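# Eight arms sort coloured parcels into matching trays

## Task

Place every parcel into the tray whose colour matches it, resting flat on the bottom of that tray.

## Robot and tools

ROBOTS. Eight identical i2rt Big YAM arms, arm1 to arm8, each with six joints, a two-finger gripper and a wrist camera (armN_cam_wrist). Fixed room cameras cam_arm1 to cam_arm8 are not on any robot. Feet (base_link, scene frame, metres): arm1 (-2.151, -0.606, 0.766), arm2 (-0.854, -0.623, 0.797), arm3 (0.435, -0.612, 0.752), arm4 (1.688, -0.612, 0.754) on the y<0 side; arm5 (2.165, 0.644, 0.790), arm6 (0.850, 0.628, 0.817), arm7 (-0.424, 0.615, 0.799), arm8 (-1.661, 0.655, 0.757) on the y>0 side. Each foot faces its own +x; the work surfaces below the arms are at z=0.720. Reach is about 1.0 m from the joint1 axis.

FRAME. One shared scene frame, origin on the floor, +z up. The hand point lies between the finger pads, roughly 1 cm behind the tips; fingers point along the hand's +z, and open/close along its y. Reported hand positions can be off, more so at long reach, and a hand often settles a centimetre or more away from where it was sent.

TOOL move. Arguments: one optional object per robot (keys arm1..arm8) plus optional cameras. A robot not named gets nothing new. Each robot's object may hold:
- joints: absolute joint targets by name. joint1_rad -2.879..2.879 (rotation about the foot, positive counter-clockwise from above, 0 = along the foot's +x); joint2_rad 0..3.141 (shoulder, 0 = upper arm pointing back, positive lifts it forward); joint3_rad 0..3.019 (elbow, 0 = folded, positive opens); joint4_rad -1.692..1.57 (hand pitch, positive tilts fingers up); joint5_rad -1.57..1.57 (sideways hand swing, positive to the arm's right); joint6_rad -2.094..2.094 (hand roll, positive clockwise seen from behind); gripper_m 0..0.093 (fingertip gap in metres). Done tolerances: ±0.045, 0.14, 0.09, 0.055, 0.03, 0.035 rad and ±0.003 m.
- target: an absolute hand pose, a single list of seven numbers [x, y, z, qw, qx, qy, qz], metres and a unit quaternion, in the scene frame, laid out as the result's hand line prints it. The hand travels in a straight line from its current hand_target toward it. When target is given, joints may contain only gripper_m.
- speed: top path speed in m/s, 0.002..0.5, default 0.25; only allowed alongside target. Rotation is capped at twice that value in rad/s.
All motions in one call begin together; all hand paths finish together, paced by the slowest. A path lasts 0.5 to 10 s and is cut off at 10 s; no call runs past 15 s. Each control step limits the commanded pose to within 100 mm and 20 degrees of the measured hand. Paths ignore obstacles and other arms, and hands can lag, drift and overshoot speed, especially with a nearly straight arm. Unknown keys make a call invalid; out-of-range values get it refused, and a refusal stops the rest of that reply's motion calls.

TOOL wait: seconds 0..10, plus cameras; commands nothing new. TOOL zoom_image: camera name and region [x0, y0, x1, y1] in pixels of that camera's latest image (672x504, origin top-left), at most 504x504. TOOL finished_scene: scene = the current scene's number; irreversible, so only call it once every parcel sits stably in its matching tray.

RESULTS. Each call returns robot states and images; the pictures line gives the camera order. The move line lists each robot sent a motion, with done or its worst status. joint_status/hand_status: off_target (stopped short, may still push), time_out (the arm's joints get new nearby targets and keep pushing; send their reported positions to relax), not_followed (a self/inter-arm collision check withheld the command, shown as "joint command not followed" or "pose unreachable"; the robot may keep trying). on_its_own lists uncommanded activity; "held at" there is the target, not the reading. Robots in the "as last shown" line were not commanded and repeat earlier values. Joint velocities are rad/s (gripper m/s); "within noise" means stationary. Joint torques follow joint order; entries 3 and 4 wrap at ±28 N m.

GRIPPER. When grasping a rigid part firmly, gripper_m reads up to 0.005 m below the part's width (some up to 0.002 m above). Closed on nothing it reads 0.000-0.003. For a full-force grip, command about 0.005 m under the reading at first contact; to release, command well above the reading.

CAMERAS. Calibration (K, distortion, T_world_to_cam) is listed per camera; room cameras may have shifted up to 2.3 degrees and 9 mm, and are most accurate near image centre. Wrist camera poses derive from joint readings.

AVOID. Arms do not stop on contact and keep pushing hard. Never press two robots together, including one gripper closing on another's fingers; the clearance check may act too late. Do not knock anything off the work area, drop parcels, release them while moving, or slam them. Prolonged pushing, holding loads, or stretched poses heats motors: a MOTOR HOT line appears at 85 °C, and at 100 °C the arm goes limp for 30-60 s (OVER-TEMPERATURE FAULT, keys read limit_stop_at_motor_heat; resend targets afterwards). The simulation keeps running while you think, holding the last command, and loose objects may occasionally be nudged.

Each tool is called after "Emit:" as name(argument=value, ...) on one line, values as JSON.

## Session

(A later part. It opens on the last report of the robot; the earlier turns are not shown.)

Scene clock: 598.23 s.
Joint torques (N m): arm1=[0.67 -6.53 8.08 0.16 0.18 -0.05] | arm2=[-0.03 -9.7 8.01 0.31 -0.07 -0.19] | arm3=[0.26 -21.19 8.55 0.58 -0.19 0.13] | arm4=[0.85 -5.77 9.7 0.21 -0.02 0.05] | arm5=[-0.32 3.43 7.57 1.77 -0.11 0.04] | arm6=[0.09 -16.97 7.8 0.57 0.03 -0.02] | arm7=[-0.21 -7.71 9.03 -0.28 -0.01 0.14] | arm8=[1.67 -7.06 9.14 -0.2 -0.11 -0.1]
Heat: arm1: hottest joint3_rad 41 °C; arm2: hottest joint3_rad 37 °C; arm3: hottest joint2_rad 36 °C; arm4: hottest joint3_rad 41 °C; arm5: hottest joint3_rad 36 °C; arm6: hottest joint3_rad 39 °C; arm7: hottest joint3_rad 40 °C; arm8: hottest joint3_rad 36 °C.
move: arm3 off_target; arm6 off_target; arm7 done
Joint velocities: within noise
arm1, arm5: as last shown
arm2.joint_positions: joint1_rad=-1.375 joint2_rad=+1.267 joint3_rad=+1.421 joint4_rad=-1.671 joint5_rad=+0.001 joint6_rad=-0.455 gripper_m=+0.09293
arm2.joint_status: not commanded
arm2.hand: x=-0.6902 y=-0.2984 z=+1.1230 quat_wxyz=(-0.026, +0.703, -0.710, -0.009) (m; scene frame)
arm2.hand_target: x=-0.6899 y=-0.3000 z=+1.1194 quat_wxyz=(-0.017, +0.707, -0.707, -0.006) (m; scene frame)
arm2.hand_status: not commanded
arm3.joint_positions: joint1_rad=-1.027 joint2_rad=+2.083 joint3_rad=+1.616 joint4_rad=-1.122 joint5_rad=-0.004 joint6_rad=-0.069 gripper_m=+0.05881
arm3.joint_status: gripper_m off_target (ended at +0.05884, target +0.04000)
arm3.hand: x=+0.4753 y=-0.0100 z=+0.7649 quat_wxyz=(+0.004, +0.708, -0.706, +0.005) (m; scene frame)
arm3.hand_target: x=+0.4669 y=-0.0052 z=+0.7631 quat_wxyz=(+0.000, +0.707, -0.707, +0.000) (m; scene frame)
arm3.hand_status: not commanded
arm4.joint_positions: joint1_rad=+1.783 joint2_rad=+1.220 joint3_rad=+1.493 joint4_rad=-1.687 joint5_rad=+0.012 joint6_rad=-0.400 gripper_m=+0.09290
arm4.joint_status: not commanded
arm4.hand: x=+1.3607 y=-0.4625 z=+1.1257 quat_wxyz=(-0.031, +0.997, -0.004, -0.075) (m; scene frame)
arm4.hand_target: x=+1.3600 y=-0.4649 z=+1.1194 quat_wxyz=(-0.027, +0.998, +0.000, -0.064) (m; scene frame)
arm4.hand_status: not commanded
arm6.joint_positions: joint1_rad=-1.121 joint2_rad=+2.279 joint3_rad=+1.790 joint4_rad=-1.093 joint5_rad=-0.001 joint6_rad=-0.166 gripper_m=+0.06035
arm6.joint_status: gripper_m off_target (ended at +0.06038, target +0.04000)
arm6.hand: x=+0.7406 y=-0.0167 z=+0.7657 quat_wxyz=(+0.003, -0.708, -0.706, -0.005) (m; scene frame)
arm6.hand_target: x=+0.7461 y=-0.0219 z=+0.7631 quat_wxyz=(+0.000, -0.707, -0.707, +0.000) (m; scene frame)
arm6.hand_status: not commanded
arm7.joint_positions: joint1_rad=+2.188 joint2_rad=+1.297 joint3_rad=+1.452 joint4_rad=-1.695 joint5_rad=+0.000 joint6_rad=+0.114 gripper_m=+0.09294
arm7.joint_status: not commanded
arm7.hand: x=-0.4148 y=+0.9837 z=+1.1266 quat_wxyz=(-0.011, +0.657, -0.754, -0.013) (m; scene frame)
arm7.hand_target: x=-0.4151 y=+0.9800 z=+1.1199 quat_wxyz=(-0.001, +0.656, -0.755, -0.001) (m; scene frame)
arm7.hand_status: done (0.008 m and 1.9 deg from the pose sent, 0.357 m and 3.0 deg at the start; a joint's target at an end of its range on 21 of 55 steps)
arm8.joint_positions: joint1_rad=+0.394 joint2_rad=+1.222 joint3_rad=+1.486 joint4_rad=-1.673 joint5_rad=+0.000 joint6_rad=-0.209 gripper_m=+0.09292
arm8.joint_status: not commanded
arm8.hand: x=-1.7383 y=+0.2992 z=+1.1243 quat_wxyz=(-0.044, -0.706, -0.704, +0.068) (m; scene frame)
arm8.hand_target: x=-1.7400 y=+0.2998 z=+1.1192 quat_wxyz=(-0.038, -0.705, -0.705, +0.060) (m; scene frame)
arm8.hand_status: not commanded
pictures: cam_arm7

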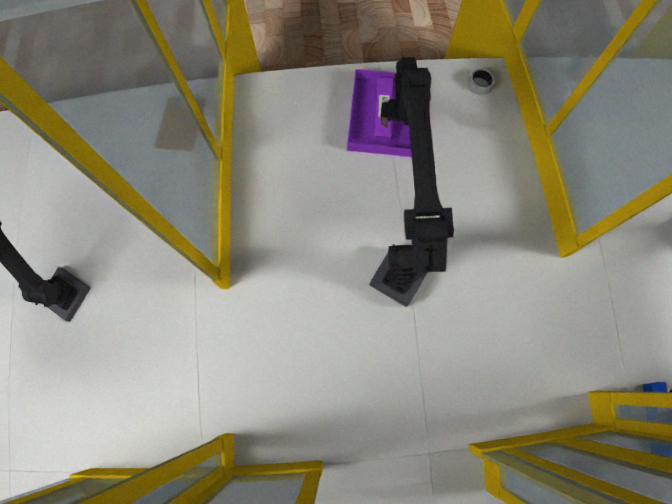

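Emit:
move(arm3={"target":[0.470,-0.008,0.90,0,-0.7071,0.7071,0],"speed":0.25}, arm6={"target":[0.744,-0.018,0.90,0,0.7071,0.7071,0],"speed":0.25}, cameras=[])

Emit:
move(arm3={"target":[0.460,-0.252,1.12,0,-0.7071,0.7071,0],"speed":0.35}, arm6={"target":[0.785,0.270,1.12,0,0.7071,0.7071,0],"speed":0.35}, cameras=["arm3_cam_wrist","arm6_cam_wrist"])

Emit:
move(arm3={"joints":{"joint1_rad":2.11,"joint6_rad":-0.17}}, arm6={"joints":{"joint1_rad":0.21,"joint6_rad":-0.40}}, cameras=[])

Scene clock: 612.37 s.
Joint torques (N m): arm1=[0.73 -6.24 7.97 0.18 0.18 -0.04] | arm2=[-0.03 -9.7 8.01 0.29 -0.07 -0.19] | arm3=[-0.15 -21.36 13.57 -0.31 -0.2 0.06] | arm4=[0.79 -5.83 9.7 0.2 -0.02 0.05] | arm5=[-0.38 3.19 7.51 1.72 -0.18 0.01] | arm6=[-0.15 -18.37 12.15 -0.25 0.03 -0.05] | arm7=[-0.15 -7.88 9.05 -0.29 -0.01 0.16] | arm8=[1.44 -7.06 9.18 -0.1 -0.11 -0.11]
Heat: arm1: hottest joint3_rad 39 °C; arm2: hottest joint3_rad 37 °C; arm3: hottest joint2_rad 35 °C; arm4: hottest joint3_rad 41 °C; arm5: hottest joint3_rad 36 °C; arm6: hottest joint3_rad 38 °C; arm7: hottest joint3_rad 40 °C; arm8: hottest joint3_rad 36 °C.
move: arm3 off_target; arm6 off_target
Joint velocities: within noise
arm1, arm2, arm4, arm5, arm7, arm8: as last shown
arm3.joint_positions: joint1_rad=-1.027 joint2_rad=+1.972 joint3_rad=+1.741 joint4_rad=-1.397 joint5_rad=-0.004 joint6_rad=-0.069 gripper_m=+0.05881
arm3.joint_status: not commanded
arm3.hand: x=+0.4738 y=-0.0237 z=+0.8750 quat_wxyz=(+0.019, +0.708, -0.706, +0.017) (m; scene frame)
arm3.hand_target: x=+0.4699 y=-0.0093 z=+0.9000 quat_wxyz=(+0.000, +0.707, -0.707, +0.000) (m; scene frame)
arm3.hand_status: off_target (0.030 m and 2.9 deg from the pose sent, 0.135 m and 0.7 deg at the start; pose on its path clipped on 4 of 44 steps)
arm6.joint_positions: joint1_rad=-1.121 joint2_rad=+2.146 joint3_rad=+1.857 joint4_rad=-1.335 joint5_rad=-0.001 joint6_rad=-0.166 gripper_m=+0.06035
arm6.joint_status: not commanded
arm6.hand: x=+0.7433 y=-0.0005 z=+0.8737 quat_wxyz=(+0.015, -0.708, -0.706, -0.022) (m; scene frame)
arm6.hand_target: x=+0.7444 y=-0.0167 z=+0.9002 quat_wxyz=(+0.000, -0.707, -0.707, +0.000) (m; scene frame)
arm6.hand_status: off_target (0.032 m and 3.1 deg from the pose sent, 0.134 m and 0.6 deg at the start; pose on its path clipped on 2 of 44 steps)
pictures: none
No camera images: "cameras" was empty.

Scene clock: 614.37 s.
Joint torques (N m): arm1=[1.08 -6.53 7.94 0.2 0.17 -0.04] | arm2=[0.03 -9.7 8.01 0.31 -0.07 -0.19] | arm3=[-1.2 -9.29 9.52 0.12 -0.21 -0.1] | arm4=[0.85 -5.83 9.7 0.21 -0.02 0.05] | arm5=[-0.38 2.61 7.36 1.81 -0.15 0] | arm6=[-1.32 -7 9.01 -0.16 0.04 -0.17] | arm7=[-0.21 -7.71 9.07 -0.32 -0.01 0.15] | arm8=[1.44 -7.12 9.18 -0.18 -0.12 -0.11]
Heat: arm1: hottest joint3_rad 39 °C; arm2: hottest joint3_rad 37 °C; arm3: hottest joint2_rad 35 °C; arm4: hottest joint3_rad 41 °C; arm5: hottest joint3_rad 36 °C; arm6: hottest joint3_rad 38 °C; arm7: hottest joint3_rad 41 °C; arm8: hottest joint3_rad 36 °C.
move: arm3 off_target; arm6 done
Joint velocities: arm1=[-0.015 0.005 0.002 0.002 -0.095 -0.154 0] | arm2=[within noise] | arm3=[within noise] | arm4=[within noise] | arm5=[within noise] | arm6=[within noise] | arm7=[within noise] | arm8=[within noise]
arm1, arm2, arm4, arm5, arm7, arm8: as last shown
arm3.joint_positions: joint1_rad=-1.027 joint2_rad=+1.221 joint3_rad=+1.483 joint4_rad=-1.675 joint5_rad=-0.004 joint6_rad=-0.069 gripper_m=+0.05881
arm3.joint_status: not commanded
arm3.hand: x=+0.4573 y=-0.2513 z=+1.1194 quat_wxyz=(-0.062, +0.706, -0.704, -0.053) (m; scene frame)
arm3.hand_target: x=+0.4599 y=-0.2519 z=+1.1193 quat_wxyz=(-0.058, +0.705, -0.705, -0.051) (m; scene frame)
arm3.hand_status: off_target (0.003 m and 9.4 deg from the pose sent, 0.335 m and 2.9 deg at the start; a joint's target at an end of its range on 34 of 60 steps)
arm6.joint_positions: joint1_rad=-1.123 joint2_rad=+1.297 joint3_rad=+1.380 joint4_rad=-1.654 joint5_rad=-0.001 joint6_rad=-0.171 gripper_m=+0.06035
arm6.joint_status: not commanded
arm6.hand: x=+0.7883 y=+0.2682 z=+1.1165 quat_wxyz=(+0.000, -0.707, -0.707, +0.000) (m; scene frame)
arm6.hand_target: x=+0.7851 y=+0.2700 z=+1.1200 quat_wxyz=(+0.000, -0.707, -0.707, +0.000) (m; scene frame)
arm6.hand_status: done (0.005 m and 0.0 deg from the pose sent, 0.368 m and 3.1 deg at the start)
pictures: arm3_cam_wrist, arm6_cam_wrist
camera_calibration:
arm3_cam_wrist: T_world_to_cam=[[0.99976, -0.00439676, 0.0214711, -0.483448], [-0.0134417, -0.896794, 0.442245, -0.708444], [0.0173107, -0.442427, -0.896637, 1.00866], [0, 0, 0, 1]] pos_world=[0.456349, -0.191197, 1.22808]
arm6_cam_wrist: T_world_to_cam=[[-0.999952, -0.00756579, 0.0062704, 0.781781], [-0.00258518, 0.818185, 0.574949, -0.853451], [-0.00948029, 0.574906, -0.818165, 0.891121], [0, 0, 0, 1]] pos_world=[0.787985, 0.191885, 1.21487]

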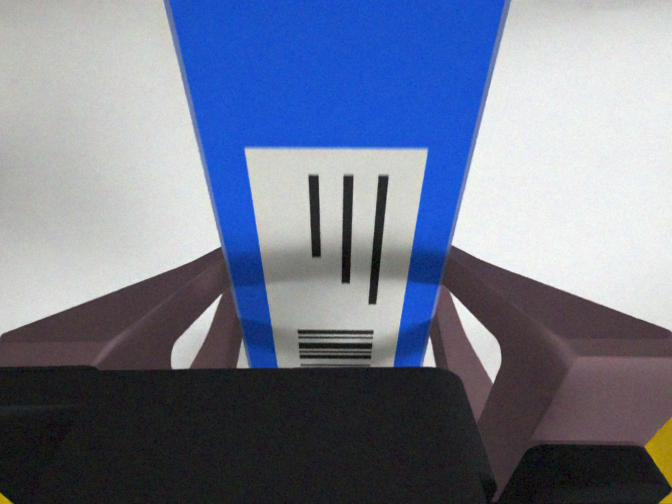

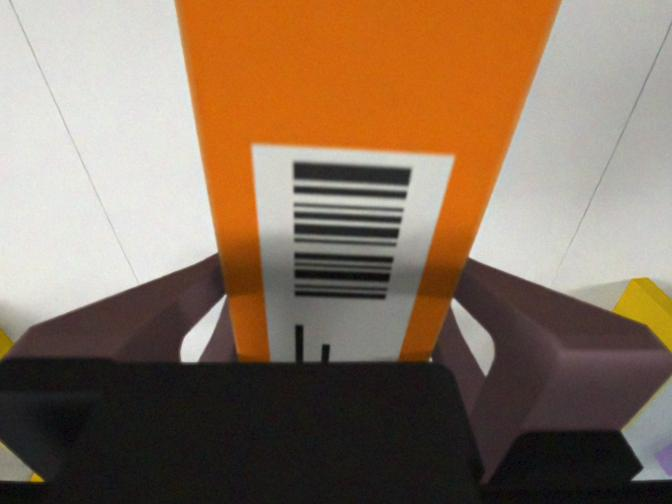

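Scene clock: 616.87 s.
Joint torques (N m): arm1=[1.03 -6.24 7.95 0.16 0.18 -0.04] | arm2=[-0.03 -9.7 8.01 0.29 -0.07 -0.19] | arm3=[0.44 -12.34 9.55 0.03 -0.18 -0.21] | arm4=[0.79 -5.77 9.69 0.21 -0.02 0.05] | arm5=[-0.67 3.19 7.36 1.72 -0.16 -0.03] | arm6=[-0.09 -6.95 9.02 -0.17 0.04 -0.16] | arm7=[-0.26 -7.71 9.02 -0.28 -0.01 0.16] | arm8=[1.55 -7.24 9.2 -0.13 -0.11 -0.11]
Heat: arm1: hottest joint3_rad 39 °C; arm2: hottest joint3_rad 37 °C; arm3: hottest joint2_rad 35 °C; arm4: hottest joint3_rad 41 °C; arm5: hottest joint3_rad 36 °C; arm6: hottest joint3_rad 38 °C; arm7: hottest joint3_rad 41 °C; arm8: hottest joint3_rad 36 °C.
move: arm3 done; arm6 done
Joint velocities: within noise
arm1, arm2, arm4, arm7, arm8: as last shown
arm3.joint_positions: joint1_rad=+2.098 joint2_rad=+1.252 joint3_rad=+1.483 joint4_rad=-1.675 joint5_rad=-0.005 joint6_rad=-0.155 gripper_m=+0.05886
arm3.joint_status: all done
arm3.hand: x=+0.4030 y=-0.9830 z=+1.1043 quat_wxyz=(+0.041, +0.680, +0.731, -0.044) (m; scene frame)
arm3.hand_target: x=+0.4079 y=-0.9760 z=+1.1148 quat_wxyz=(+0.048, +0.670, +0.739, -0.053) (m; scene frame)
arm3.hand_status: not commanded
arm5.joint_positions: joint1_rad=+0.673 joint2_rad=+0.625 joint3_rad=+1.427 joint4_rad=-1.371 joint5_rad=+0.001 joint6_rad=+0.410 gripper_m=+0.09397
arm5.joint_status: not commanded
arm5.hand: x=+1.9541 y=+0.5503 z=+1.3379 quat_wxyz=(+0.189, +0.879, +0.002, -0.438) (m; scene frame)
arm5.hand_target: x=+1.9569 y=+0.5495 z=+1.3504 quat_wxyz=(+0.198, +0.872, +0.001, -0.448) (m; scene frame)
arm5.hand_status: not commanded
arm6.joint_positions: joint1_rad=+0.203 joint2_rad=+1.297 joint3_rad=+1.380 joint4_rad=-1.654 joint5_rad=-0.001 joint6_rad=-0.393 gripper_m=+0.06048
arm6.joint_status: all done
arm6.hand: x=+1.1847 y=+0.4808 z=+1.1164 quat_wxyz=(+0.000, -0.011, -1.000, -0.001) (m; scene frame)
arm6.hand_target: x=+1.1845 y=+0.4835 z=+1.1199 quat_wxyz=(+0.000, -0.004, -1.000, +0.000) (m; scene frame)
arm6.hand_status: not commanded
pictures: none
No camera images: "cameras" was empty.

Emit:
move(arm3={"target":[0.384,-1.293,0.92,0,0.6724,0.7402,0],"speed":0.35}, arm6={"target":[1.50,0.345,0.9,0,0,1,0],"speed":0.35}, cameras=["arm3_cam_wrist","cam_arm3","cam_arm6"])

Scene clock: 627.57 s.
Joint torques (N m): arm1=[0.5 -6.18 7.91 0.18 0.2 -0.05] | arm2=[-0.03 -9.7 8.01 0.29 -0.07 -0.19] | arm3=[0.38 -24.18 14.46 -0.31 0.02 -0.18] | arm4=[0.79 -5.77 9.7 0.21 -0.02 0.04] | arm5=[-0.32 3.14 7.45 1.81 -0.15 0.02] | arm6=[-0.26 -17.85 13.19 -0.28 0.04 -0.17] | arm7=[-0.26 -7.59 9.07 -0.31 -0.02 0.15] | arm8=[1.67 -6.95 9.2 -0.13 -0.12 -0.1]
Heat: arm1: hottest joint3_rad 38 °C; arm2: hottest joint3_rad 37 °C; arm3: hottest joint2_rad 35 °C; arm4: hottest joint3_rad 41 °C; arm5: hottest joint3_rad 36 °C; arm6: hottest joint3_rad 38 °C; arm7: hottest joint3_rad 41 °C; arm8: hottest joint3_rad 36 °C.
move: arm3 off_target; arm6 off_target
Joint velocities: within noise
arm1, arm2, arm4, arm5, arm7, arm8: as last shown
arm3.joint_positions: joint1_rad=+2.098 joint2_rad=+2.191 joint3_rad=+2.183 joint4_rad=-1.603 joint5_rad=+0.001 joint6_rad=-0.155 gripper_m=+0.05886
arm3.joint_status: not commanded
arm3.hand: x=+0.3783 y=-1.2793 z=+0.8975 quat_wxyz=(-0.013, +0.681, +0.732, +0.020) (m; scene frame)
arm3.hand_target: x=+0.3842 y=-1.2916 z=+0.9202 quat_wxyz=(+0.001, +0.672, +0.740, -0.001) (m; scene frame)
arm3.hand_status: off_target (0.027 m and 3.0 deg from the pose sent, 0.361 m and 7.1 deg at the start)
arm6.joint_positions: joint1_rad=+0.203 joint2_rad=+2.298 joint3_rad=+2.156 joint4_rad=-1.466 joint5_rad=-0.001 joint6_rad=-0.402 gripper_m=+0.06048
arm6.joint_status: not commanded
arm6.hand: x=+1.4847 y=+0.3487 z=+0.8851 quat_wxyz=(+0.017, -0.007, -1.000, -0.008) (m; scene frame)
arm6.hand_target: x=+1.4991 y=+0.3455 z=+0.9001 quat_wxyz=(-0.001, +0.000, -1.000, +0.000) (m; scene frame)
arm6.hand_status: off_target (0.022 m and 2.3 deg from the pose sent, 0.406 m and 1.3 deg at the start)
pictures: arm3_cam_wrist, cam_arm3, cam_arm6
camera_calibration:
arm3_cam_wrist: T_world_to_cam=[[-0.997729, -0.0673424, -0.00136948, 0.291362], [-0.0537312, 0.783478, 0.619092, 0.472931], [-0.0406182, 0.61776, -0.785317, 1.63453], [0, 0, 0, 1]] pos_world=[0.382503, -1.36066, 0.991238]

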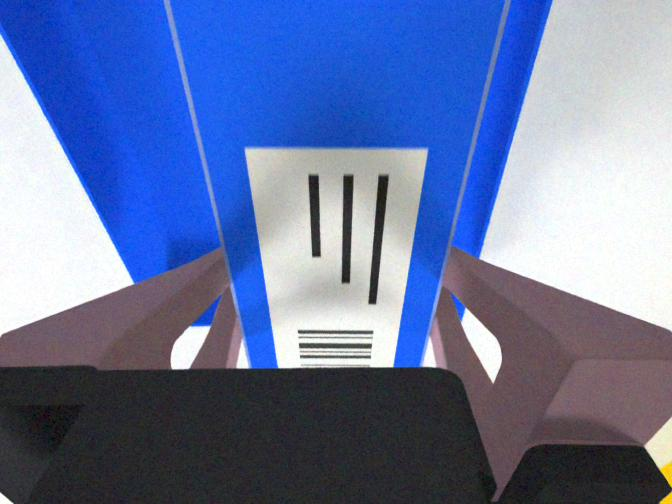

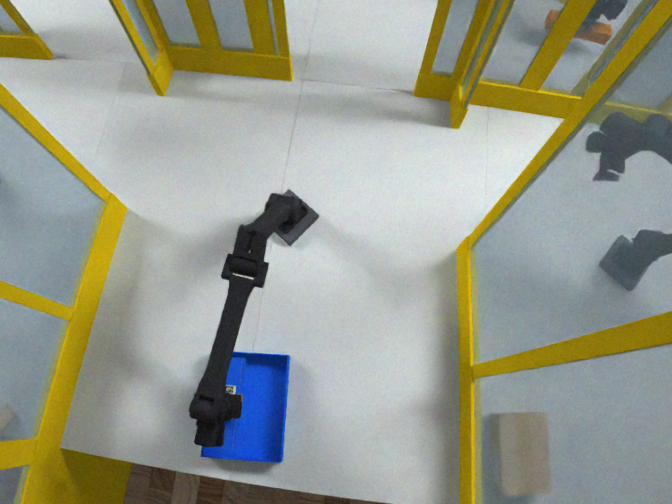

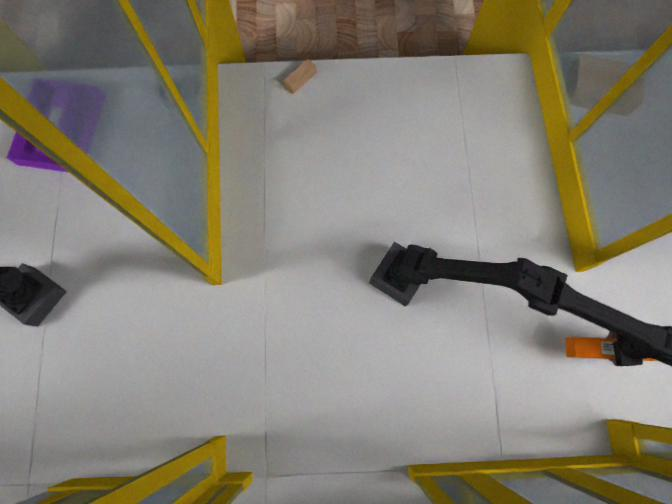

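Emit:
move(arm3={"target":[0.406,-1.290,0.765,0,0.6724,0.7402,0],"speed":0.12}, arm6={"target":[1.50,0.345,0.762,0,0,1,0],"speed":0.12}, cameras=[])

Scene clock: 648.77 s.
Joint torques (N m): arm1=[1.03 -6.07 8.01 0.25 0.17 -0.06] | arm2=[-0.03 -9.7 8.01 0.31 -0.07 -0.19] | arm3=[0.62 -23.77 9.1 0.62 -0.09 0.14] | arm4=[0.79 -5.77 9.7 0.21 -0.02 0.04] | arm5=[-0.62 3.19 7.46 1.74 -0.15 0] | arm6=[-0.26 -18.32 8.24 0.55 0.01 -0.17] | arm7=[-0.26 -7.71 9.02 -0.31 -0.02 0.16] | arm8=[1.55 -7.18 9.25 -0.12 -0.11 -0.1]
Heat: arm1: hottest joint3_rad 37 °C; arm2: hottest joint3_rad 37 °C; arm3: hottest joint2_rad 37 °C; arm4: hottest joint3_rad 41 °C; arm5: hottest joint3_rad 36 °C; arm6: hottest joint3_rad 39 °C; arm7: hottest joint3_rad 41 °C; arm8: hottest joint3_rad 36 °C.
move: arm3 done; arm6 done
Joint velocities: within noise
arm1, arm2, arm4, arm5, arm7, arm8: as last shown
arm3.joint_positions: joint1_rad=+2.128 joint2_rad=+2.247 joint3_rad=+1.937 joint4_rad=-1.266 joint5_rad=+0.004 joint6_rad=-0.154 gripper_m=+0.05886
arm3.joint_status: not commanded
arm3.hand: x=+0.3984 y=-1.2853 z=+0.7687 quat_wxyz=(-0.003, +0.671, +0.742, +0.005) (m; scene frame)
arm3.hand_target: x=+0.4061 y=-1.2898 z=+0.7651 quat_wxyz=(+0.000, +0.672, +0.740, +0.000) (m; scene frame)
arm3.hand_status: done (0.010 m and 0.7 deg from the pose sent, 0.136 m and 3.1 deg at the start)
arm6.joint_positions: joint1_rad=+0.203 joint2_rad=+2.415 joint3_rad=+2.053 joint4_rad=-1.215 joint5_rad=+0.000 joint6_rad=-0.402 gripper_m=+0.06048
arm6.joint_status: not commanded
arm6.hand: x=+1.4958 y=+0.3436 z=+0.7672 quat_wxyz=(+0.003, -0.006, -1.000, -0.001) (m; scene frame)
arm6.hand_target: x=+1.4998 y=+0.3449 z=+0.7620 quat_wxyz=(+0.000, +0.000, -1.000, +0.000) (m; scene frame)
arm6.hand_status: done (0.007 m and 0.8 deg from the pose sent, 0.124 m and 2.3 deg at the start)
pictures: none
No camera images: "cameras" was empty.

Emit:
move(arm3={"joints":{"gripper_m":0.093}}, arm6={"joints":{"gripper_m":0.093}}, cameras=[])

Emit:
move(arm3={"target":[0.400,-1.285,0.94,0,0.6724,0.7402,0],"speed":0.3}, arm6={"target":[1.498,0.343,0.94,0,0,1,0],"speed":0.3}, arm5={"target":[1.85,0.505,1.05,0,1,0,0],"speed":0.3}, cameras=[])

Emit:
move(arm3={"target":[0.40,-0.985,1.12,0,0.6724,0.7402,0],"speed":0.4}, arm6={"target":[1.18,0.48,1.12,0,0,1,0],"speed":0.4}, arm5={"target":[1.50,0.350,0.9,0,1,0,0],"speed":0.3}, cameras=["cam_arm3","arm5_cam_wrist"])

Scene clock: 662.77 s.
Joint torques (N m): arm1=[1.08 -6.71 7.94 0.18 0.16 -0.03] | arm2=[-0.03 -9.76 8.01 0.31 -0.07 -0.19] | arm3=[0.44 -23.59 9.09 0.61 -0.08 0.13] | arm4=[0.79 -5.77 9.7 0.21 -0.02 0.04] | arm5=[-0.26 3.14 7.54 1.87 -0.16 -0.01] | arm6=[-0.26 -18.37 8.25 0.55 0.01 -0.16] | arm7=[-0.26 -7.71 9.07 -0.29 -0.01 0.15] | arm8=[1.55 -7.06 9.26 -0.14 -0.11 -0.09]
Heat: arm1: hottest joint3_rad 37 °C; arm2: hottest joint3_rad 37 °C; arm3: hottest joint2_rad 36 °C; arm4: hottest joint3_rad 41 °C; arm5: hottest joint3_rad 37 °C; arm6: hottest joint3_rad 38 °C; arm7: hottest joint3_rad 41 °C; arm8: hottest joint3_rad 36 °C.
move: arm3 done; arm6 done
Joint velocities: within noise
arm1, arm2, arm4, arm5, arm7, arm8: as last shown
arm3.joint_positions: joint1_rad=+2.128 joint2_rad=+2.247 joint3_rad=+1.937 joint4_rad=-1.266 joint5_rad=+0.004 joint6_rad=-0.153 gripper_m=+0.09289
arm3.joint_status: all done
arm3.hand: x=+0.3984 y=-1.2853 z=+0.7687 quat_wxyz=(-0.003, +0.671, +0.742, +0.005) (m; scene frame)
arm3.hand_target: x=+0.4061 y=-1.2898 z=+0.7651 quat_wxyz=(+0.000, +0.672, +0.740, +0.000) (m; scene frame)
arm3.hand_status: not commanded
arm6.joint_positions: joint1_rad=+0.203 joint2_rad=+2.415 joint3_rad=+2.053 joint4_rad=-1.215 joint5_rad=+0.000 joint6_rad=-0.403 gripper_m=+0.09281
arm6.joint_status: all done
arm6.hand: x=+1.4957 y=+0.3436 z=+0.7669 quat_wxyz=(+0.003, -0.006, -1.000, -0.001) (m; scene frame)
arm6.hand_target: x=+1.4998 y=+0.3449 z=+0.7619 quat_wxyz=(+0.000, +0.000, -1.000, +0.000) (m; scene frame)
arm6.hand_status: not commanded
pictures: none
No camera images: "cameras" was empty.

Scene clock: 665.33 s.
Joint torques (N m): arm1=[0.91 -6.24 7.98 0.2 0.18 -0.02] | arm2=[-0.03 -9.7 7.99 0.29 -0.07 -0.19] | arm3=[-0.09 -26.58 14.28 -0.42 -0.09 0.04] | arm4=[0.79 -5.77 9.69 0.21 -0.02 0.04] | arm5=[-0.56 -7.65 7.54 -0.24 -0.13 -0.05] | arm6=[-0.5 -21.13 12.98 -0.27 0.02 -0.18] | arm7=[-0.26 -7.65 9.02 -0.29 -0.01 0.15] | arm8=[1.38 -7.12 9.22 -0.17 -0.11 -0.1]
Heat: arm1: hottest joint3_rad 37 °C; arm2: hottest joint3_rad 37 °C; arm3: hottest joint2_rad 36 °C; arm4: hottest joint3_rad 41 °C; arm5: hottest joint3_rad 37 °C; arm6: hottest joint3_rad 39 °C; arm7: hottest joint3_rad 41 °C; arm8: hottest joint3_rad 36 °C.
move: arm3 off_target; arm5 done; arm6 off_target
Joint velocities: within noise
arm1.joint_positions: joint1_rad=-1.560 joint2_rad=+1.223 joint3_rad=+1.464 joint4_rad=-1.676 joint5_rad=+0.004 joint6_rad=+0.182 gripper_m=+0.09289
arm1.joint_status: not commanded
arm1.hand: x=-2.2983 y=-0.9325 z=+1.1262 quat_wxyz=(-0.046, -0.881, -0.467, +0.056) (m; scene frame)
arm1.hand_target: x=-2.3000 y=-0.9301 z=+1.1193 quat_wxyz=(-0.037, -0.882, -0.467, +0.046) (m; scene frame)
arm1.hand_status: not commanded
arm2, arm4, arm7, arm8: as last shown
arm3.joint_positions: joint1_rad=+2.128 joint2_rad=+2.189 joint3_rad=+2.180 joint4_rad=-1.632 joint5_rad=+0.004 joint6_rad=-0.153 gripper_m=+0.09297
arm3.joint_status: not commanded
arm3.hand: x=+0.3983 y=-1.2731 z=+0.8984 quat_wxyz=(-0.024, +0.670, +0.741, +0.030) (m; scene frame)
arm3.hand_target: x=+0.4002 y=-1.2828 z=+0.9399 quat_wxyz=(+0.000, +0.672, +0.740, +0.000) (m; scene frame)
arm3.hand_status: off_target (0.043 m and 4.4 deg from the pose sent, 0.171 m and 0.7 deg at the start)
arm5.joint_positions: joint1_rad=+0.673 joint2_rad=+1.238 joint3_rad=+1.211 joint4_rad=-1.547 joint5_rad=-0.003 joint6_rad=+0.410 gripper_m=+0.09397
arm5.joint_status: not commanded
arm5.hand: x=+1.8492 y=+0.5051 z=+1.0429 quat_wxyz=(-0.002, +1.000, +0.001, +0.004) (m; scene frame)
arm5.hand_target: x=+1.8500 y=+0.5050 z=+1.0499 quat_wxyz=(+0.000, +1.000, +0.000, +0.000) (m; scene frame)
arm5.hand_status: done (0.007 m and 0.5 deg from the pose sent, 0.310 m and 57.0 deg at the start)
arm6.joint_positions: joint1_rad=+0.203 joint2_rad=+2.323 joint3_rad=+2.234 joint4_rad=-1.558 joint5_rad=+0.000 joint6_rad=-0.406 gripper_m=+0.09288
arm6.joint_status: not commanded
arm6.hand: x=+1.4834 y=+0.3490 z=+0.8988 quat_wxyz=(+0.035, -0.005, -0.999, -0.015) (m; scene frame)
arm6.hand_target: x=+1.4960 y=+0.3437 z=+0.9400 quat_wxyz=(+0.000, +0.000, -1.000, +0.000) (m; scene frame)
arm6.hand_status: off_target (0.044 m and 4.4 deg from the pose sent, 0.173 m and 0.8 deg at the start)
pictures: none
No camera images: "cameras" was empty.

Scene clock: 667.97 s.
Joint torques (N m): arm1=[0.85 -6.48 7.91 0.25 0.17 -0.04] | arm2=[-0.03 -9.7 8.01 0.31 -0.07 -0.19] | arm3=[-1.61 -9.76 9.37 0.1 -0.14 -0.22] | arm4=[0.79 -5.77 9.7 0.21 -0.02 0.04] | arm5=[-0.79 -20.13 10.29 -0.36 -0.17 -0.04] | arm6=[-1.14 -7.06 8.64 -0.16 0 -0.18] | arm7=[-0.09 -7.82 9.06 -0.27 0 0.15] | arm8=[1.2 -6.89 9.2 -0.12 -0.1 -0.1]
Heat: arm1: hottest joint3_rad 37 °C; arm2: hottest joint3_rad 37 °C; arm3: hottest joint2_rad 36 °C; arm4: hottest joint3_rad 41 °C; arm5: hottest joint3_rad 37 °C; arm6: hottest joint3_rad 38 °C; arm7: hottest joint3_rad 41 °C; arm8: hottest joint3_rad 36 °C.
move: arm3 off_target; arm5 off_target; arm6 done
Joint velocities: within noise
arm1: as last shown
arm2.joint_positions: joint1_rad=-1.375 joint2_rad=+1.267 joint3_rad=+1.421 joint4_rad=-1.671 joint5_rad=+0.001 joint6_rad=-0.455 gripper_m=+0.09293
arm2.joint_status: not commanded
arm2.hand: x=-0.6902 y=-0.2984 z=+1.1230 quat_wxyz=(-0.026, +0.703, -0.710, -0.009) (m; scene frame)
arm2.hand_target: x=-0.6899 y=-0.3000 z=+1.1194 quat_wxyz=(-0.017, +0.707, -0.707, -0.006) (m; scene frame)
arm2.hand_status: not commanded
arm3.joint_positions: joint1_rad=+2.110 joint2_rad=+1.244 joint3_rad=+1.515 joint4_rad=-1.675 joint5_rad=+0.004 joint6_rad=-0.166 gripper_m=+0.09297
arm3.joint_status: not commanded
arm3.hand: x=+0.4054 y=-0.9864 z=+1.1200 quat_wxyz=(+0.050, +0.671, +0.737, -0.063) (m; scene frame)
arm3.hand_target: x=+0.4001 y=-0.9851 z=+1.1193 quat_wxyz=(+0.046, +0.671, +0.738, -0.059) (m; scene frame)
arm3.hand_status: off_target (0.006 m and 9.2 deg from the pose sent, 0.364 m and 4.4 deg at the start; a joint's target at an end of its range on 50 of 79 steps)
arm4.joint_positions: joint1_rad=+1.783 joint2_rad=+1.220 joint3_rad=+1.493 joint4_rad=-1.687 joint5_rad=+0.012 joint6_rad=-0.400 gripper_m=+0.09290
arm4.joint_status: not commanded
arm4.hand: x=+1.3607 y=-0.4625 z=+1.1257 quat_wxyz=(-0.031, +0.997, -0.004, -0.075) (m; scene frame)
arm4.hand_target: x=+1.3600 y=-0.4649 z=+1.1194 quat_wxyz=(-0.027, +0.998, +0.000, -0.064) (m; scene frame)
arm4.hand_status: not commanded
arm5.joint_positions: joint1_rad=+0.673 joint2_rad=+2.369 joint3_rad=+2.368 joint4_rad=-1.596 joint5_rad=-0.003 joint6_rad=+0.410 gripper_m=+0.09397
arm5.joint_status: not commanded
arm5.hand: x=+1.5083 y=+0.3568 z=+0.8860 quat_wxyz=(-0.007, +1.000, +0.001, +0.014) (m; scene frame)
arm5.hand_target: x=+1.5007 y=+0.3502 z=+0.8999 quat_wxyz=(+0.000, +1.000, +0.000, +0.000) (m; scene frame)
arm5.hand_status: off_target (0.018 m and 1.8 deg from the pose sent, 0.408 m and 0.5 deg at the start)
arm6.joint_positions: joint1_rad=+0.203 joint2_rad=+1.292 joint3_rad=+1.378 joint4_rad=-1.655 joint5_rad=+0.000 joint6_rad=-0.412 gripper_m=+0.09288
arm6.joint_status: not commanded
arm6.hand: x=+1.1834 y=+0.4812 z=+1.1175 quat_wxyz=(-0.001, -0.001, -1.000, +0.001) (m; scene frame)
arm6.hand_target: x=+1.1800 y=+0.4800 z=+1.1200 quat_wxyz=(+0.000, +0.000, -1.000, +0.000) (m; scene frame)
arm6.hand_status: done (0.004 m and 0.2 deg from the pose sent, 0.398 m and 4.4 deg at the start)
arm7.joint_positions: joint1_rad=+2.188 joint2_rad=+1.297 joint3_rad=+1.452 joint4_rad=-1.695 joint5_rad=+0.000 joint6_rad=+0.114 gripper_m=+0.09294
arm7.joint_status: not commanded
arm7.hand: x=-0.4148 y=+0.9837 z=+1.1266 quat_wxyz=(-0.011, +0.657, -0.754, -0.013) (m; scene frame)
arm7.hand_target: x=-0.4151 y=+0.9800 z=+1.1199 quat_wxyz=(-0.001, +0.656, -0.755, -0.001) (m; scene frame)
arm7.hand_status: not commanded
arm8.joint_positions: joint1_rad=+0.394 joint2_rad=+1.222 joint3_rad=+1.486 joint4_rad=-1.673 joint5_rad=+0.000 joint6_rad=-0.209 gripper_m=+0.09292
arm8.joint_status: not commanded
arm8.hand: x=-1.7383 y=+0.2992 z=+1.1243 quat_wxyz=(-0.044, -0.706, -0.704, +0.068) (m; scene frame)
arm8.hand_target: x=-1.7400 y=+0.2998 z=+1.1192 quat_wxyz=(-0.038, -0.705, -0.705, +0.060) (m; scene frame)
arm8.hand_status: not commanded
pictures: arm5_cam_wrist, cam_arm3
camera_calibration:
arm5_cam_wrist: T_world_to_cam=[[0.00923163, 0.999759, 0.0199098, -0.387243], [0.80432, -0.0192539, 0.593884, -1.72482], [0.594125, 0.0105313, -0.804304, -0.063125], [0, 0, 0, 1]] pos_world=[1.42839, 0.354605, 0.981284]

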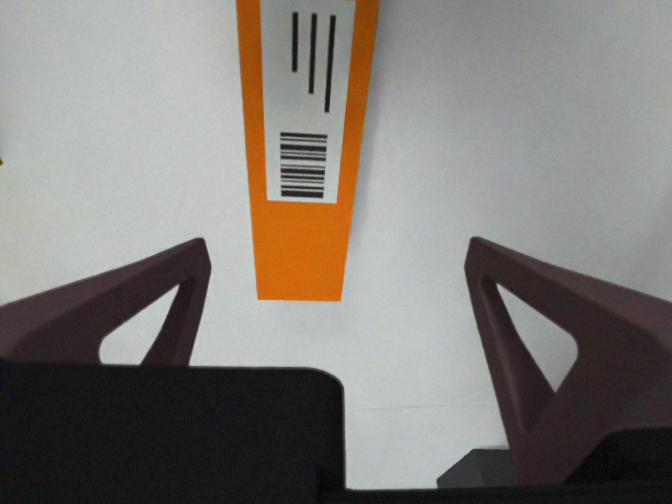

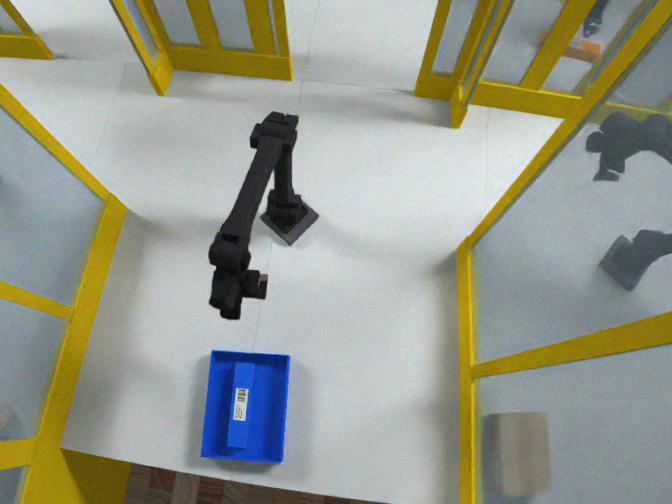

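Emit:
move(arm5={"target":[1.486,0.328,0.761,0,1,0,0],"speed":0.15}, cameras=["arm5_cam_wrist"])

Emit:
move(arm5={"joints":{"gripper_m":0.04}}, cameras=[])

Emit:
move(arm5={"target":[1.491,0.335,0.92,0,1,0,0],"speed":0.25}, cameras=[])

Emit:
move(arm5={"target":[1.85,0.498,1.12,0,1,0,0],"speed":0.35}, cameras=["arm5_cam_wrist"])

Emit:
move(arm5={"joints":{"joint1_rad":-1.68,"joint6_rad":0.125}}, cameras=[])

Scene clock: 686.60 s.
Joint torques (N m): arm1=[1.14 -6.42 7.91 0.17 0.17 -0.05] | arm2=[0.03 -9.7 7.99 0.29 -0.07 -0.19] | arm3=[-1.79 -9.88 9.4 0.09 -0.15 -0.23] | arm4=[0.85 -5.83 9.69 0.21 -0.02 0.04] | arm5=[-0.79 -21.83 8.01 0.66 0 0.04] | arm6=[-1.08 -7.06 8.64 -0.14 0.01 -0.18] | arm7=[-0.15 -7.65 9.03 -0.28 -0.01 0.15] | arm8=[1.44 -7.12 9.26 -0.18 -0.1 -0.09]
Heat: arm1: hottest joint3_rad 37 °C; arm2: hottest joint3_rad 37 °C; arm3: hottest joint2_rad 34 °C; arm4: hottest joint3_rad 41 °C; arm5: hottest joint3_rad 37 °C; arm6: hottest joint3_rad 37 °C; arm7: hottest joint3_rad 41 °C; arm8: hottest joint3_rad 36 °C.
move: arm5 off_target
Joint velocities: within noise
arm1, arm2, arm3, arm4, arm6, arm7, arm8: as last shown
arm5.joint_positions: joint1_rad=+0.692 joint2_rad=+2.532 joint3_rad=+2.326 joint4_rad=-1.392 joint5_rad=-0.006 joint6_rad=+0.426 gripper_m=+0.09397
arm5.joint_status: not commanded
arm5.hand: x=+1.4941 y=+0.3356 z=+0.7534 quat_wxyz=(-0.006, +1.000, +0.002, +0.016) (m; scene frame)
arm5.hand_target: x=+1.4864 y=+0.3280 z=+0.7613 quat_wxyz=(+0.000, +1.000, +0.000, +0.000) (m; scene frame)
arm5.hand_status: off_target (0.013 m and 1.9 deg from the pose sent, 0.130 m and 1.8 deg at the start)
arm6.hand_target: x=+1.1800 y=+0.4799 z=+1.1200 quat_wxyz=(+0.000, +0.000, -1.000, +0.000) (m; scene frame)
pictures: arm5_cam_wrist
camera_calibration:
arm5_cam_wrist: T_world_to_cam=[[0.00661327, 0.999821, 0.0176989, -0.357613], [0.802992, -0.0158579, 0.595779, -1.63573], [0.595953, 0.010272, -0.802953, -0.164863], [0, 0, 0, 1]] pos_world=[1.41409, 0.333303, 0.848483]

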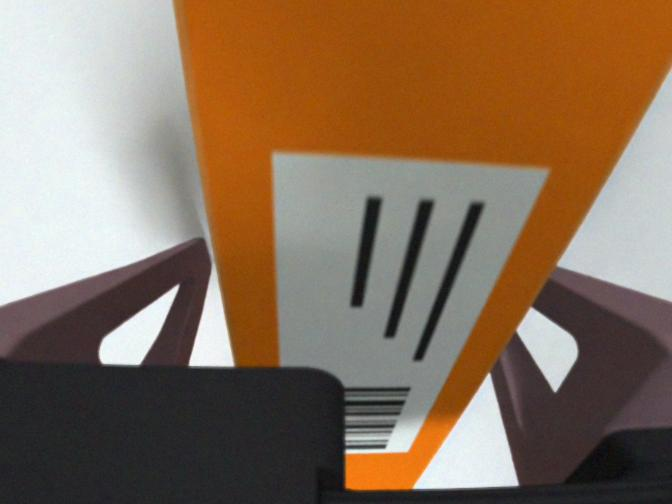

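Scene clock: 687.20 s.
Joint torques (N m): arm1=[1.03 -5.77 8.08 0.21 0.17 -0.02] | arm2=[-0.03 -9.7 8.01 0.31 -0.07 -0.19] | arm3=[-1.67 -9.88 9.36 0.12 -0.14 -0.21] | arm4=[0.79 -5.77 9.69 0.21 -0.02 0.05] | arm5=[-0.79 -21.54 8.01 0.73 -0.04 0.04] | arm6=[-1.08 -7.12 8.65 -0.16 0.01 -0.18] | arm7=[-0.26 -7.77 9.09 -0.27 -0.01 0.14] | arm8=[1.67 -6.89 9.24 -0.21 -0.11 -0.1]
Heat: arm1: hottest joint3_rad 37 °C; arm2: hottest joint3_rad 37 °C; arm3: hottest joint2_rad 34 °C; arm4: hottest joint3_rad 41 °C; arm5: hottest joint3_rad 37 °C; arm6: hottest joint3_rad 37 °C; arm7: hottest joint3_rad 41 °C; arm8: hottest joint3_rad 36 °C.
move: arm5 off_target
Joint velocities: within noise
arm1, arm2, arm4, arm6, arm7, arm8: as last shown
arm3.joint_positions: joint1_rad=+2.109 joint2_rad=+1.244 joint3_rad=+1.515 joint4_rad=-1.675 joint5_rad=+0.004 joint6_rad=-0.166 gripper_m=+0.09297
arm3.joint_status: not commanded
arm3.hand: x=+0.4052 y=-0.9863 z=+1.1200 quat_wxyz=(+0.050, +0.671, +0.737, -0.063) (m; scene frame)
arm3.hand_target: x=+0.4000 y=-0.9851 z=+1.1193 quat_wxyz=(+0.046, +0.671, +0.738, -0.059) (m; scene frame)
arm3.hand_status: not commanded
arm5.joint_positions: joint1_rad=+0.692 joint2_rad=+2.532 joint3_rad=+2.326 joint4_rad=-1.392 joint5_rad=-0.006 joint6_rad=+0.427 gripper_m=+0.05970
arm5.joint_status: gripper_m off_target (ended at +0.05972, target +0.04000)
arm5.hand: x=+1.4941 y=+0.3356 z=+0.7534 quat_wxyz=(-0.006, +1.000, +0.002, +0.015) (m; scene frame)
arm5.hand_target: x=+1.4864 y=+0.3280 z=+0.7613 quat_wxyz=(+0.000, +1.000, +0.000, +0.000) (m; scene frame)
arm5.hand_status: not commanded
pictures: none
No camera images: "cameras" was empty.

Scene clock: 688.77 s.
Joint torques (N m): arm1=[0.97 -6.42 8.02 0.13 0.2 -0.04] | arm2=[0.03 -9.7 8.01 0.29 -0.07 -0.19] | arm3=[-1.85 -9.82 9.39 0.09 -0.15 -0.22] | arm4=[0.79 -5.77 9.7 0.21 -0.02 0.05] | arm5=[-1.08 -21.54 10.15 -0.13 -0.04 -0.04] | arm6=[-1.08 -7.12 8.66 -0.16 0.01 -0.17] | arm7=[-0.15 -7.82 9.03 -0.29 -0.03 0.17] | arm8=[1.32 -7.12 9.21 -0.17 -0.1 -0.12]
Heat: arm1: hottest joint3_rad 37 °C; arm2: hottest joint3_rad 37 °C; arm3: hottest joint2_rad 34 °C; arm4: hottest joint3_rad 41 °C; arm5: hottest joint3_rad 38 °C; arm6: hottest joint3_rad 37 °C; arm7: hottest joint3_rad 41 °C; arm8: hottest joint3_rad 36 °C.
move: arm5 off_target
Joint velocities: within noise
arm1, arm2, arm3, arm4, arm6, arm7, arm8: as last shown
arm5.joint_positions: joint1_rad=+0.692 joint2_rad=+2.440 joint3_rad=+2.528 joint4_rad=-1.675 joint5_rad=-0.005 joint6_rad=+0.427 gripper_m=+0.05969
arm5.joint_status: not commanded
arm5.hand: x=+1.4999 y=+0.3377 z=+0.8969 quat_wxyz=(-0.004, +1.000, +0.002, +0.010) (m; scene frame)
arm5.hand_target: x=+1.4923 y=+0.3355 z=+0.9199 quat_wxyz=(+0.005, +1.000, +0.000, -0.011) (m; scene frame)
arm5.hand_status: off_target (0.025 m and 1.3 deg from the pose sent, 0.167 m and 1.9 deg at the start; pose on its path clipped on 9 of 47 steps; a joint's target at an end of its range on 22 of 47 steps)
pictures: none
No camera images: "cameras" was empty.

Scene clock: 690.97 s.
Joint torques (N m): arm1=[1.08 -6.59 7.92 0.24 0.18 -0.06] | arm2=[-0.03 -9.7 8.01 0.29 -0.07 -0.19] | arm3=[-1.79 -9.82 9.37 0.06 -0.14 -0.22] | arm4=[0.79 -5.77 9.69 0.21 -0.02 0.04] | arm5=[-0.85 -6.12 7.38 0.16 -0.01 -0.04] | arm6=[-1.14 -7.12 8.65 -0.16 0.01 -0.17] | arm7=[-0.26 -7.77 9.01 -0.25 -0.02 0.16] | arm8=[1.49 -7.12 9.24 -0.18 -0.09 -0.1]
Heat: arm1: hottest joint3_rad 37 °C; arm2: hottest joint3_rad 37 °C; arm3: hottest joint2_rad 34 °C; arm4: hottest joint3_rad 41 °C; arm5: hottest joint3_rad 38 °C; arm6: hottest joint3_rad 37 °C; arm7: hottest joint3_rad 41 °C; arm8: hottest joint3_rad 36 °C.
move: arm5 off_target
Joint velocities: within noise
arm1, arm2, arm3, arm4, arm6, arm7, arm8: as last shown
arm5.joint_positions: joint1_rad=+0.692 joint2_rad=+1.214 joint3_rad=+1.384 joint4_rad=-1.677 joint5_rad=-0.005 joint6_rad=+0.427 gripper_m=+0.05969
arm5.joint_status: not commanded
arm5.hand: x=+1.8500 y=+0.4976 z=+1.1169 quat_wxyz=(+0.013, +1.000, +0.002, -0.026) (m; scene frame)
arm5.hand_target: x=+1.8499 y=+0.4979 z=+1.1193 quat_wxyz=(+0.012, +1.000, +0.000, -0.025) (m; scene frame)
arm5.hand_status: off_target (0.003 m and 3.4 deg from the pose sent, 0.445 m and 1.3 deg at the start; pose on its path clipped on 7 of 66 steps; a joint's target at an end of its range on 28 of 66 steps)
pictures: arm5_cam_wrist
camera_calibration:
arm5_cam_wrist: T_world_to_cam=[[0.00690089, 0.999768, -0.0204258, -0.486288], [0.849906, 0.00489863, 0.526912, -2.15566], [0.52689, -0.0209962, -0.849674, 0.10883], [0, 0, 0, 1]] pos_world=[1.77813, 0.49902, 1.21838]

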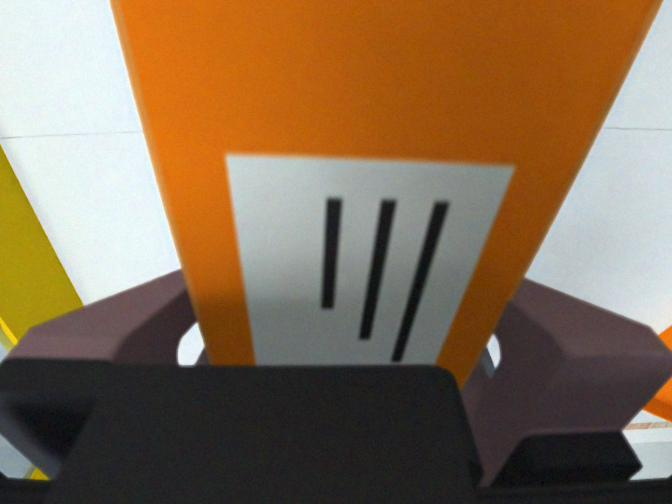

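Scene clock: 693.20 s.
Joint torques (N m): arm1=[1.14 -6.59 7.98 0.12 0.16 -0.04] | arm2=[0.03 -9.7 7.99 0.31 -0.07 -0.19] | arm3=[-1.73 -9.88 9.39 0.1 -0.14 -0.21] | arm4=[0.85 -5.77 9.69 0.21 -0.02 0.05] | arm5=[-1.44 -7.65 7.31 0.06 -0.16 -0.14] | arm6=[-1.08 -7.06 8.65 -0.16 0 -0.18] | arm7=[-0.26 -7.71 9.01 -0.27 -0.01 0.15] | arm8=[1.38 -7.06 9.2 -0.06 -0.11 -0.09]
Heat: arm1: hottest joint3_rad 37 °C; arm2: hottest joint3_rad 37 °C; arm3: hottest joint2_rad 34 °C; arm4: hottest joint3_rad 41 °C; arm5: hottest joint3_rad 38 °C; arm6: hottest joint3_rad 37 °C; arm7: hottest joint3_rad 41 °C; arm8: hottest joint3_rad 36 °C.
move: arm5 done
Joint velocities: within noise
arm1, arm2, arm3, arm4, arm6, arm7, arm8: as last shown
arm5.joint_positions: joint1_rad=-1.675 joint2_rad=+1.235 joint3_rad=+1.384 joint4_rad=-1.677 joint5_rad=-0.003 joint6_rad=+0.134 gripper_m=+0.05961
arm5.joint_status: all done
arm5.hand: x=+2.2883 y=+0.9685 z=+1.1144 quat_wxyz=(-0.019, +0.510, -0.860, -0.016) (m; scene frame)
arm5.hand_target: x=+2.2882 y=+0.9639 z=+1.1239 quat_wxyz=(-0.027, +0.512, -0.858, -0.022) (m; scene frame)
arm5.hand_status: not commanded
pictures: none
No camera images: "cameras" was empty.

Emit:
move(arm5={"target":[2.42,1.300,0.92,0,-0.5113,0.8594,0],"speed":0.35}, cameras=["arm5_cam_wrist","cam_arm5","cam_arm7"])

Scene clock: 701.33 s.
Joint torques (N m): arm1=[0.97 -6.18 7.92 0.13 0.17 -0.02] | arm2=[-0.03 -9.76 8.01 0.31 -0.07 -0.19] | arm3=[-1.79 -9.76 9.36 0.09 -0.15 -0.21] | arm4=[0.79 -5.77 9.7 0.21 -0.02 0.04] | arm5=[-0.97 -20.48 10.41 -0.24 -0.06 -0.12] | arm6=[-1.2 -7.12 8.64 -0.17 0.01 -0.17] | arm7=[-0.26 -7.59 8.98 -0.27 -0.01 0.16] | arm8=[1.61 -7.24 9.18 -0.21 -0.11 -0.09]
Heat: arm1: hottest joint3_rad 36 °C; arm2: hottest joint3_rad 37 °C; arm3: hottest joint2_rad 33 °C; arm4: hottest joint3_rad 41 °C; arm5: hottest joint3_rad 39 °C; arm6: hottest joint3_rad 37 °C; arm7: hottest joint3_rad 41 °C; arm8: hottest joint3_rad 36 °C.
move: arm5 off_target
Joint velocities: within noise
arm1, arm2, arm3, arm4, arm6, arm7, arm8: as last shown
arm5.joint_positions: joint1_rad=-1.675 joint2_rad=+2.296 joint3_rad=+2.241 joint4_rad=-1.569 joint5_rad=-0.003 joint6_rad=+0.134 gripper_m=+0.05961
arm5.joint_status: not commanded
arm5.hand: x=+2.4117 y=+1.2899 z=+0.8978 quat_wxyz=(+0.018, +0.510, -0.860, +0.014) (m; scene frame)
arm5.hand_target: x=+2.4197 y=+1.2989 z=+0.9202 quat_wxyz=(+0.000, +0.511, -0.859, +0.000) (m; scene frame)
arm5.hand_status: off_target (0.026 m and 2.6 deg from the pose sent, 0.406 m and 2.8 deg at the start)
pictures: arm5_cam_wrist, cam_arm5, cam_arm7
camera_calibration:
arm5_cam_wrist: T_world_to_cam=[[0.87221, -0.489019, 0.0104818, -1.48107], [-0.393992, -0.6897, 0.607523, 1.30204], [-0.289861, -0.534018, -0.794233, 2.225], [0, 0, 0, 1]] pos_world=[2.44974, 1.36194, 0.991675]

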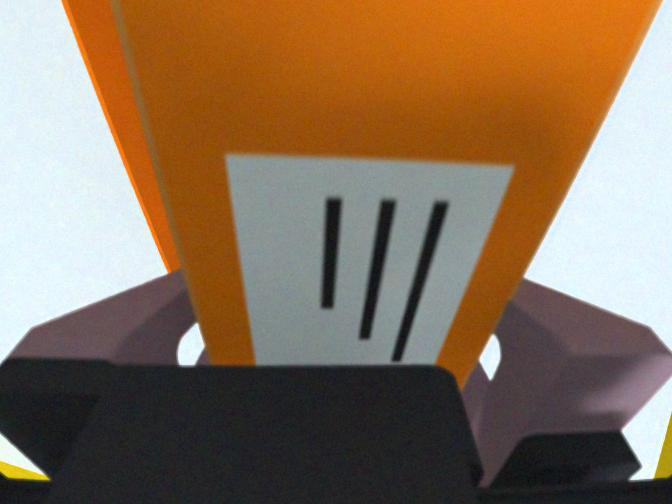

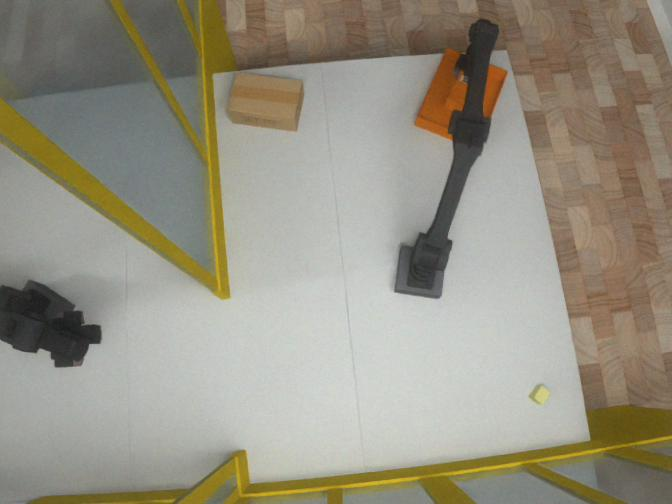

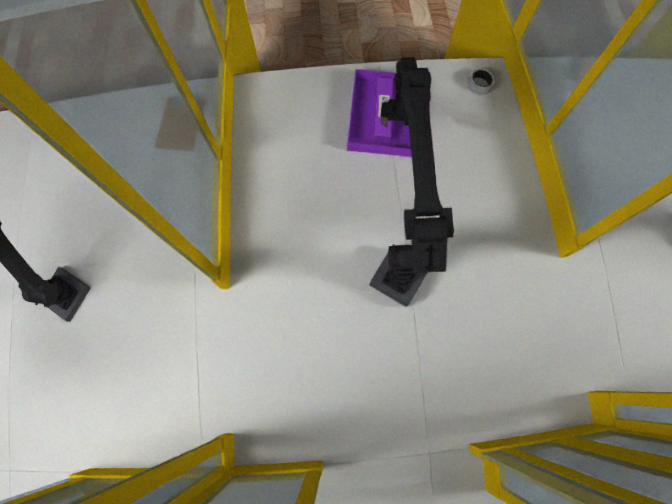

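Emit:
move(arm5={"target":[2.418,1.311,0.764,0,-0.5113,0.8594,0],"speed":0.12}, cameras=["cam_arm5"])

Scene clock: 716.00 s.
Joint torques (N m): arm1=[1.03 -6.12 7.91 0.25 0.16 -0.05] | arm2=[-0.03 -9.7 8.01 0.31 -0.07 -0.19] | arm3=[-1.61 -9.88 9.36 0.1 -0.13 -0.21] | arm4=[0.79 -5.77 9.7 0.21 -0.02 0.05] | arm5=[-0.09 -21.19 6.87 0.81 -0.06 0] | arm6=[-1.14 -7.06 8.64 -0.16 0 -0.17] | arm7=[-0.26 -7.82 9.03 -0.25 -0.01 0.16] | arm8=[1.49 -6.95 9.22 -0.13 -0.11 -0.1]
Heat: arm1: hottest joint3_rad 36 °C; arm2: hottest joint3_rad 37 °C; arm3: hottest joint2_rad 33 °C; arm4: hottest joint3_rad 41 °C; arm5: hottest joint3_rad 40 °C; arm6: hottest joint3_rad 37 °C; arm7: hottest joint3_rad 41 °C; arm8: hottest joint3_rad 36 °C.
move: arm5 done
Joint velocities: within noise
arm1.joint_positions: joint1_rad=-1.560 joint2_rad=+1.223 joint3_rad=+1.464 joint4_rad=-1.676 joint5_rad=+0.004 joint6_rad=+0.182 gripper_m=+0.09289
arm1.joint_status: not commanded
arm1.hand: x=-2.2983 y=-0.9325 z=+1.1262 quat_wxyz=(-0.046, -0.881, -0.467, +0.056) (m; scene frame)
arm1.hand_target: x=-2.3000 y=-0.9301 z=+1.1193 quat_wxyz=(-0.037, -0.882, -0.467, +0.046) (m; scene frame)
arm1.hand_status: not commanded
arm2, arm3, arm4, arm6, arm7, arm8: as last shown
arm5.joint_positions: joint1_rad=-1.675 joint2_rad=+2.424 joint3_rad=+2.102 joint4_rad=-1.283 joint5_rad=-0.003 joint6_rad=+0.134 gripper_m=+0.05961
arm5.joint_status: not commanded
arm5.hand: x=+2.4172 y=+1.3035 z=+0.7569 quat_wxyz=(+0.011, +0.510, -0.860, +0.008) (m; scene frame)
arm5.hand_target: x=+2.4180 y=+1.3108 z=+0.7641 quat_wxyz=(+0.000, +0.511, -0.859, +0.000) (m; scene frame)
arm5.hand_status: done (0.010 m and 1.5 deg from the pose sent, 0.135 m and 2.6 deg at the start)
pictures: cam_arm5

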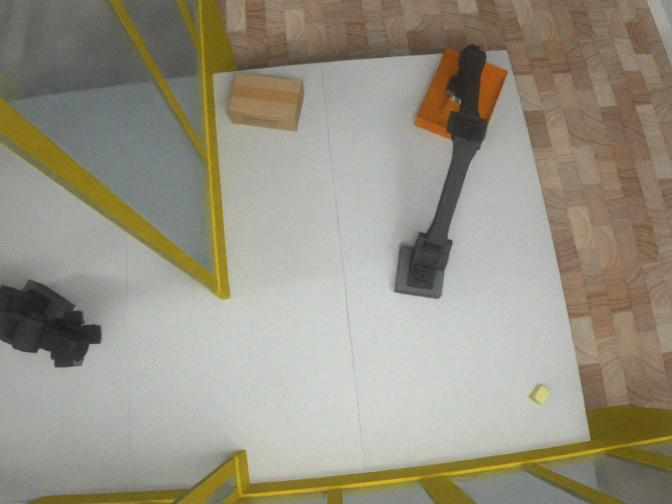

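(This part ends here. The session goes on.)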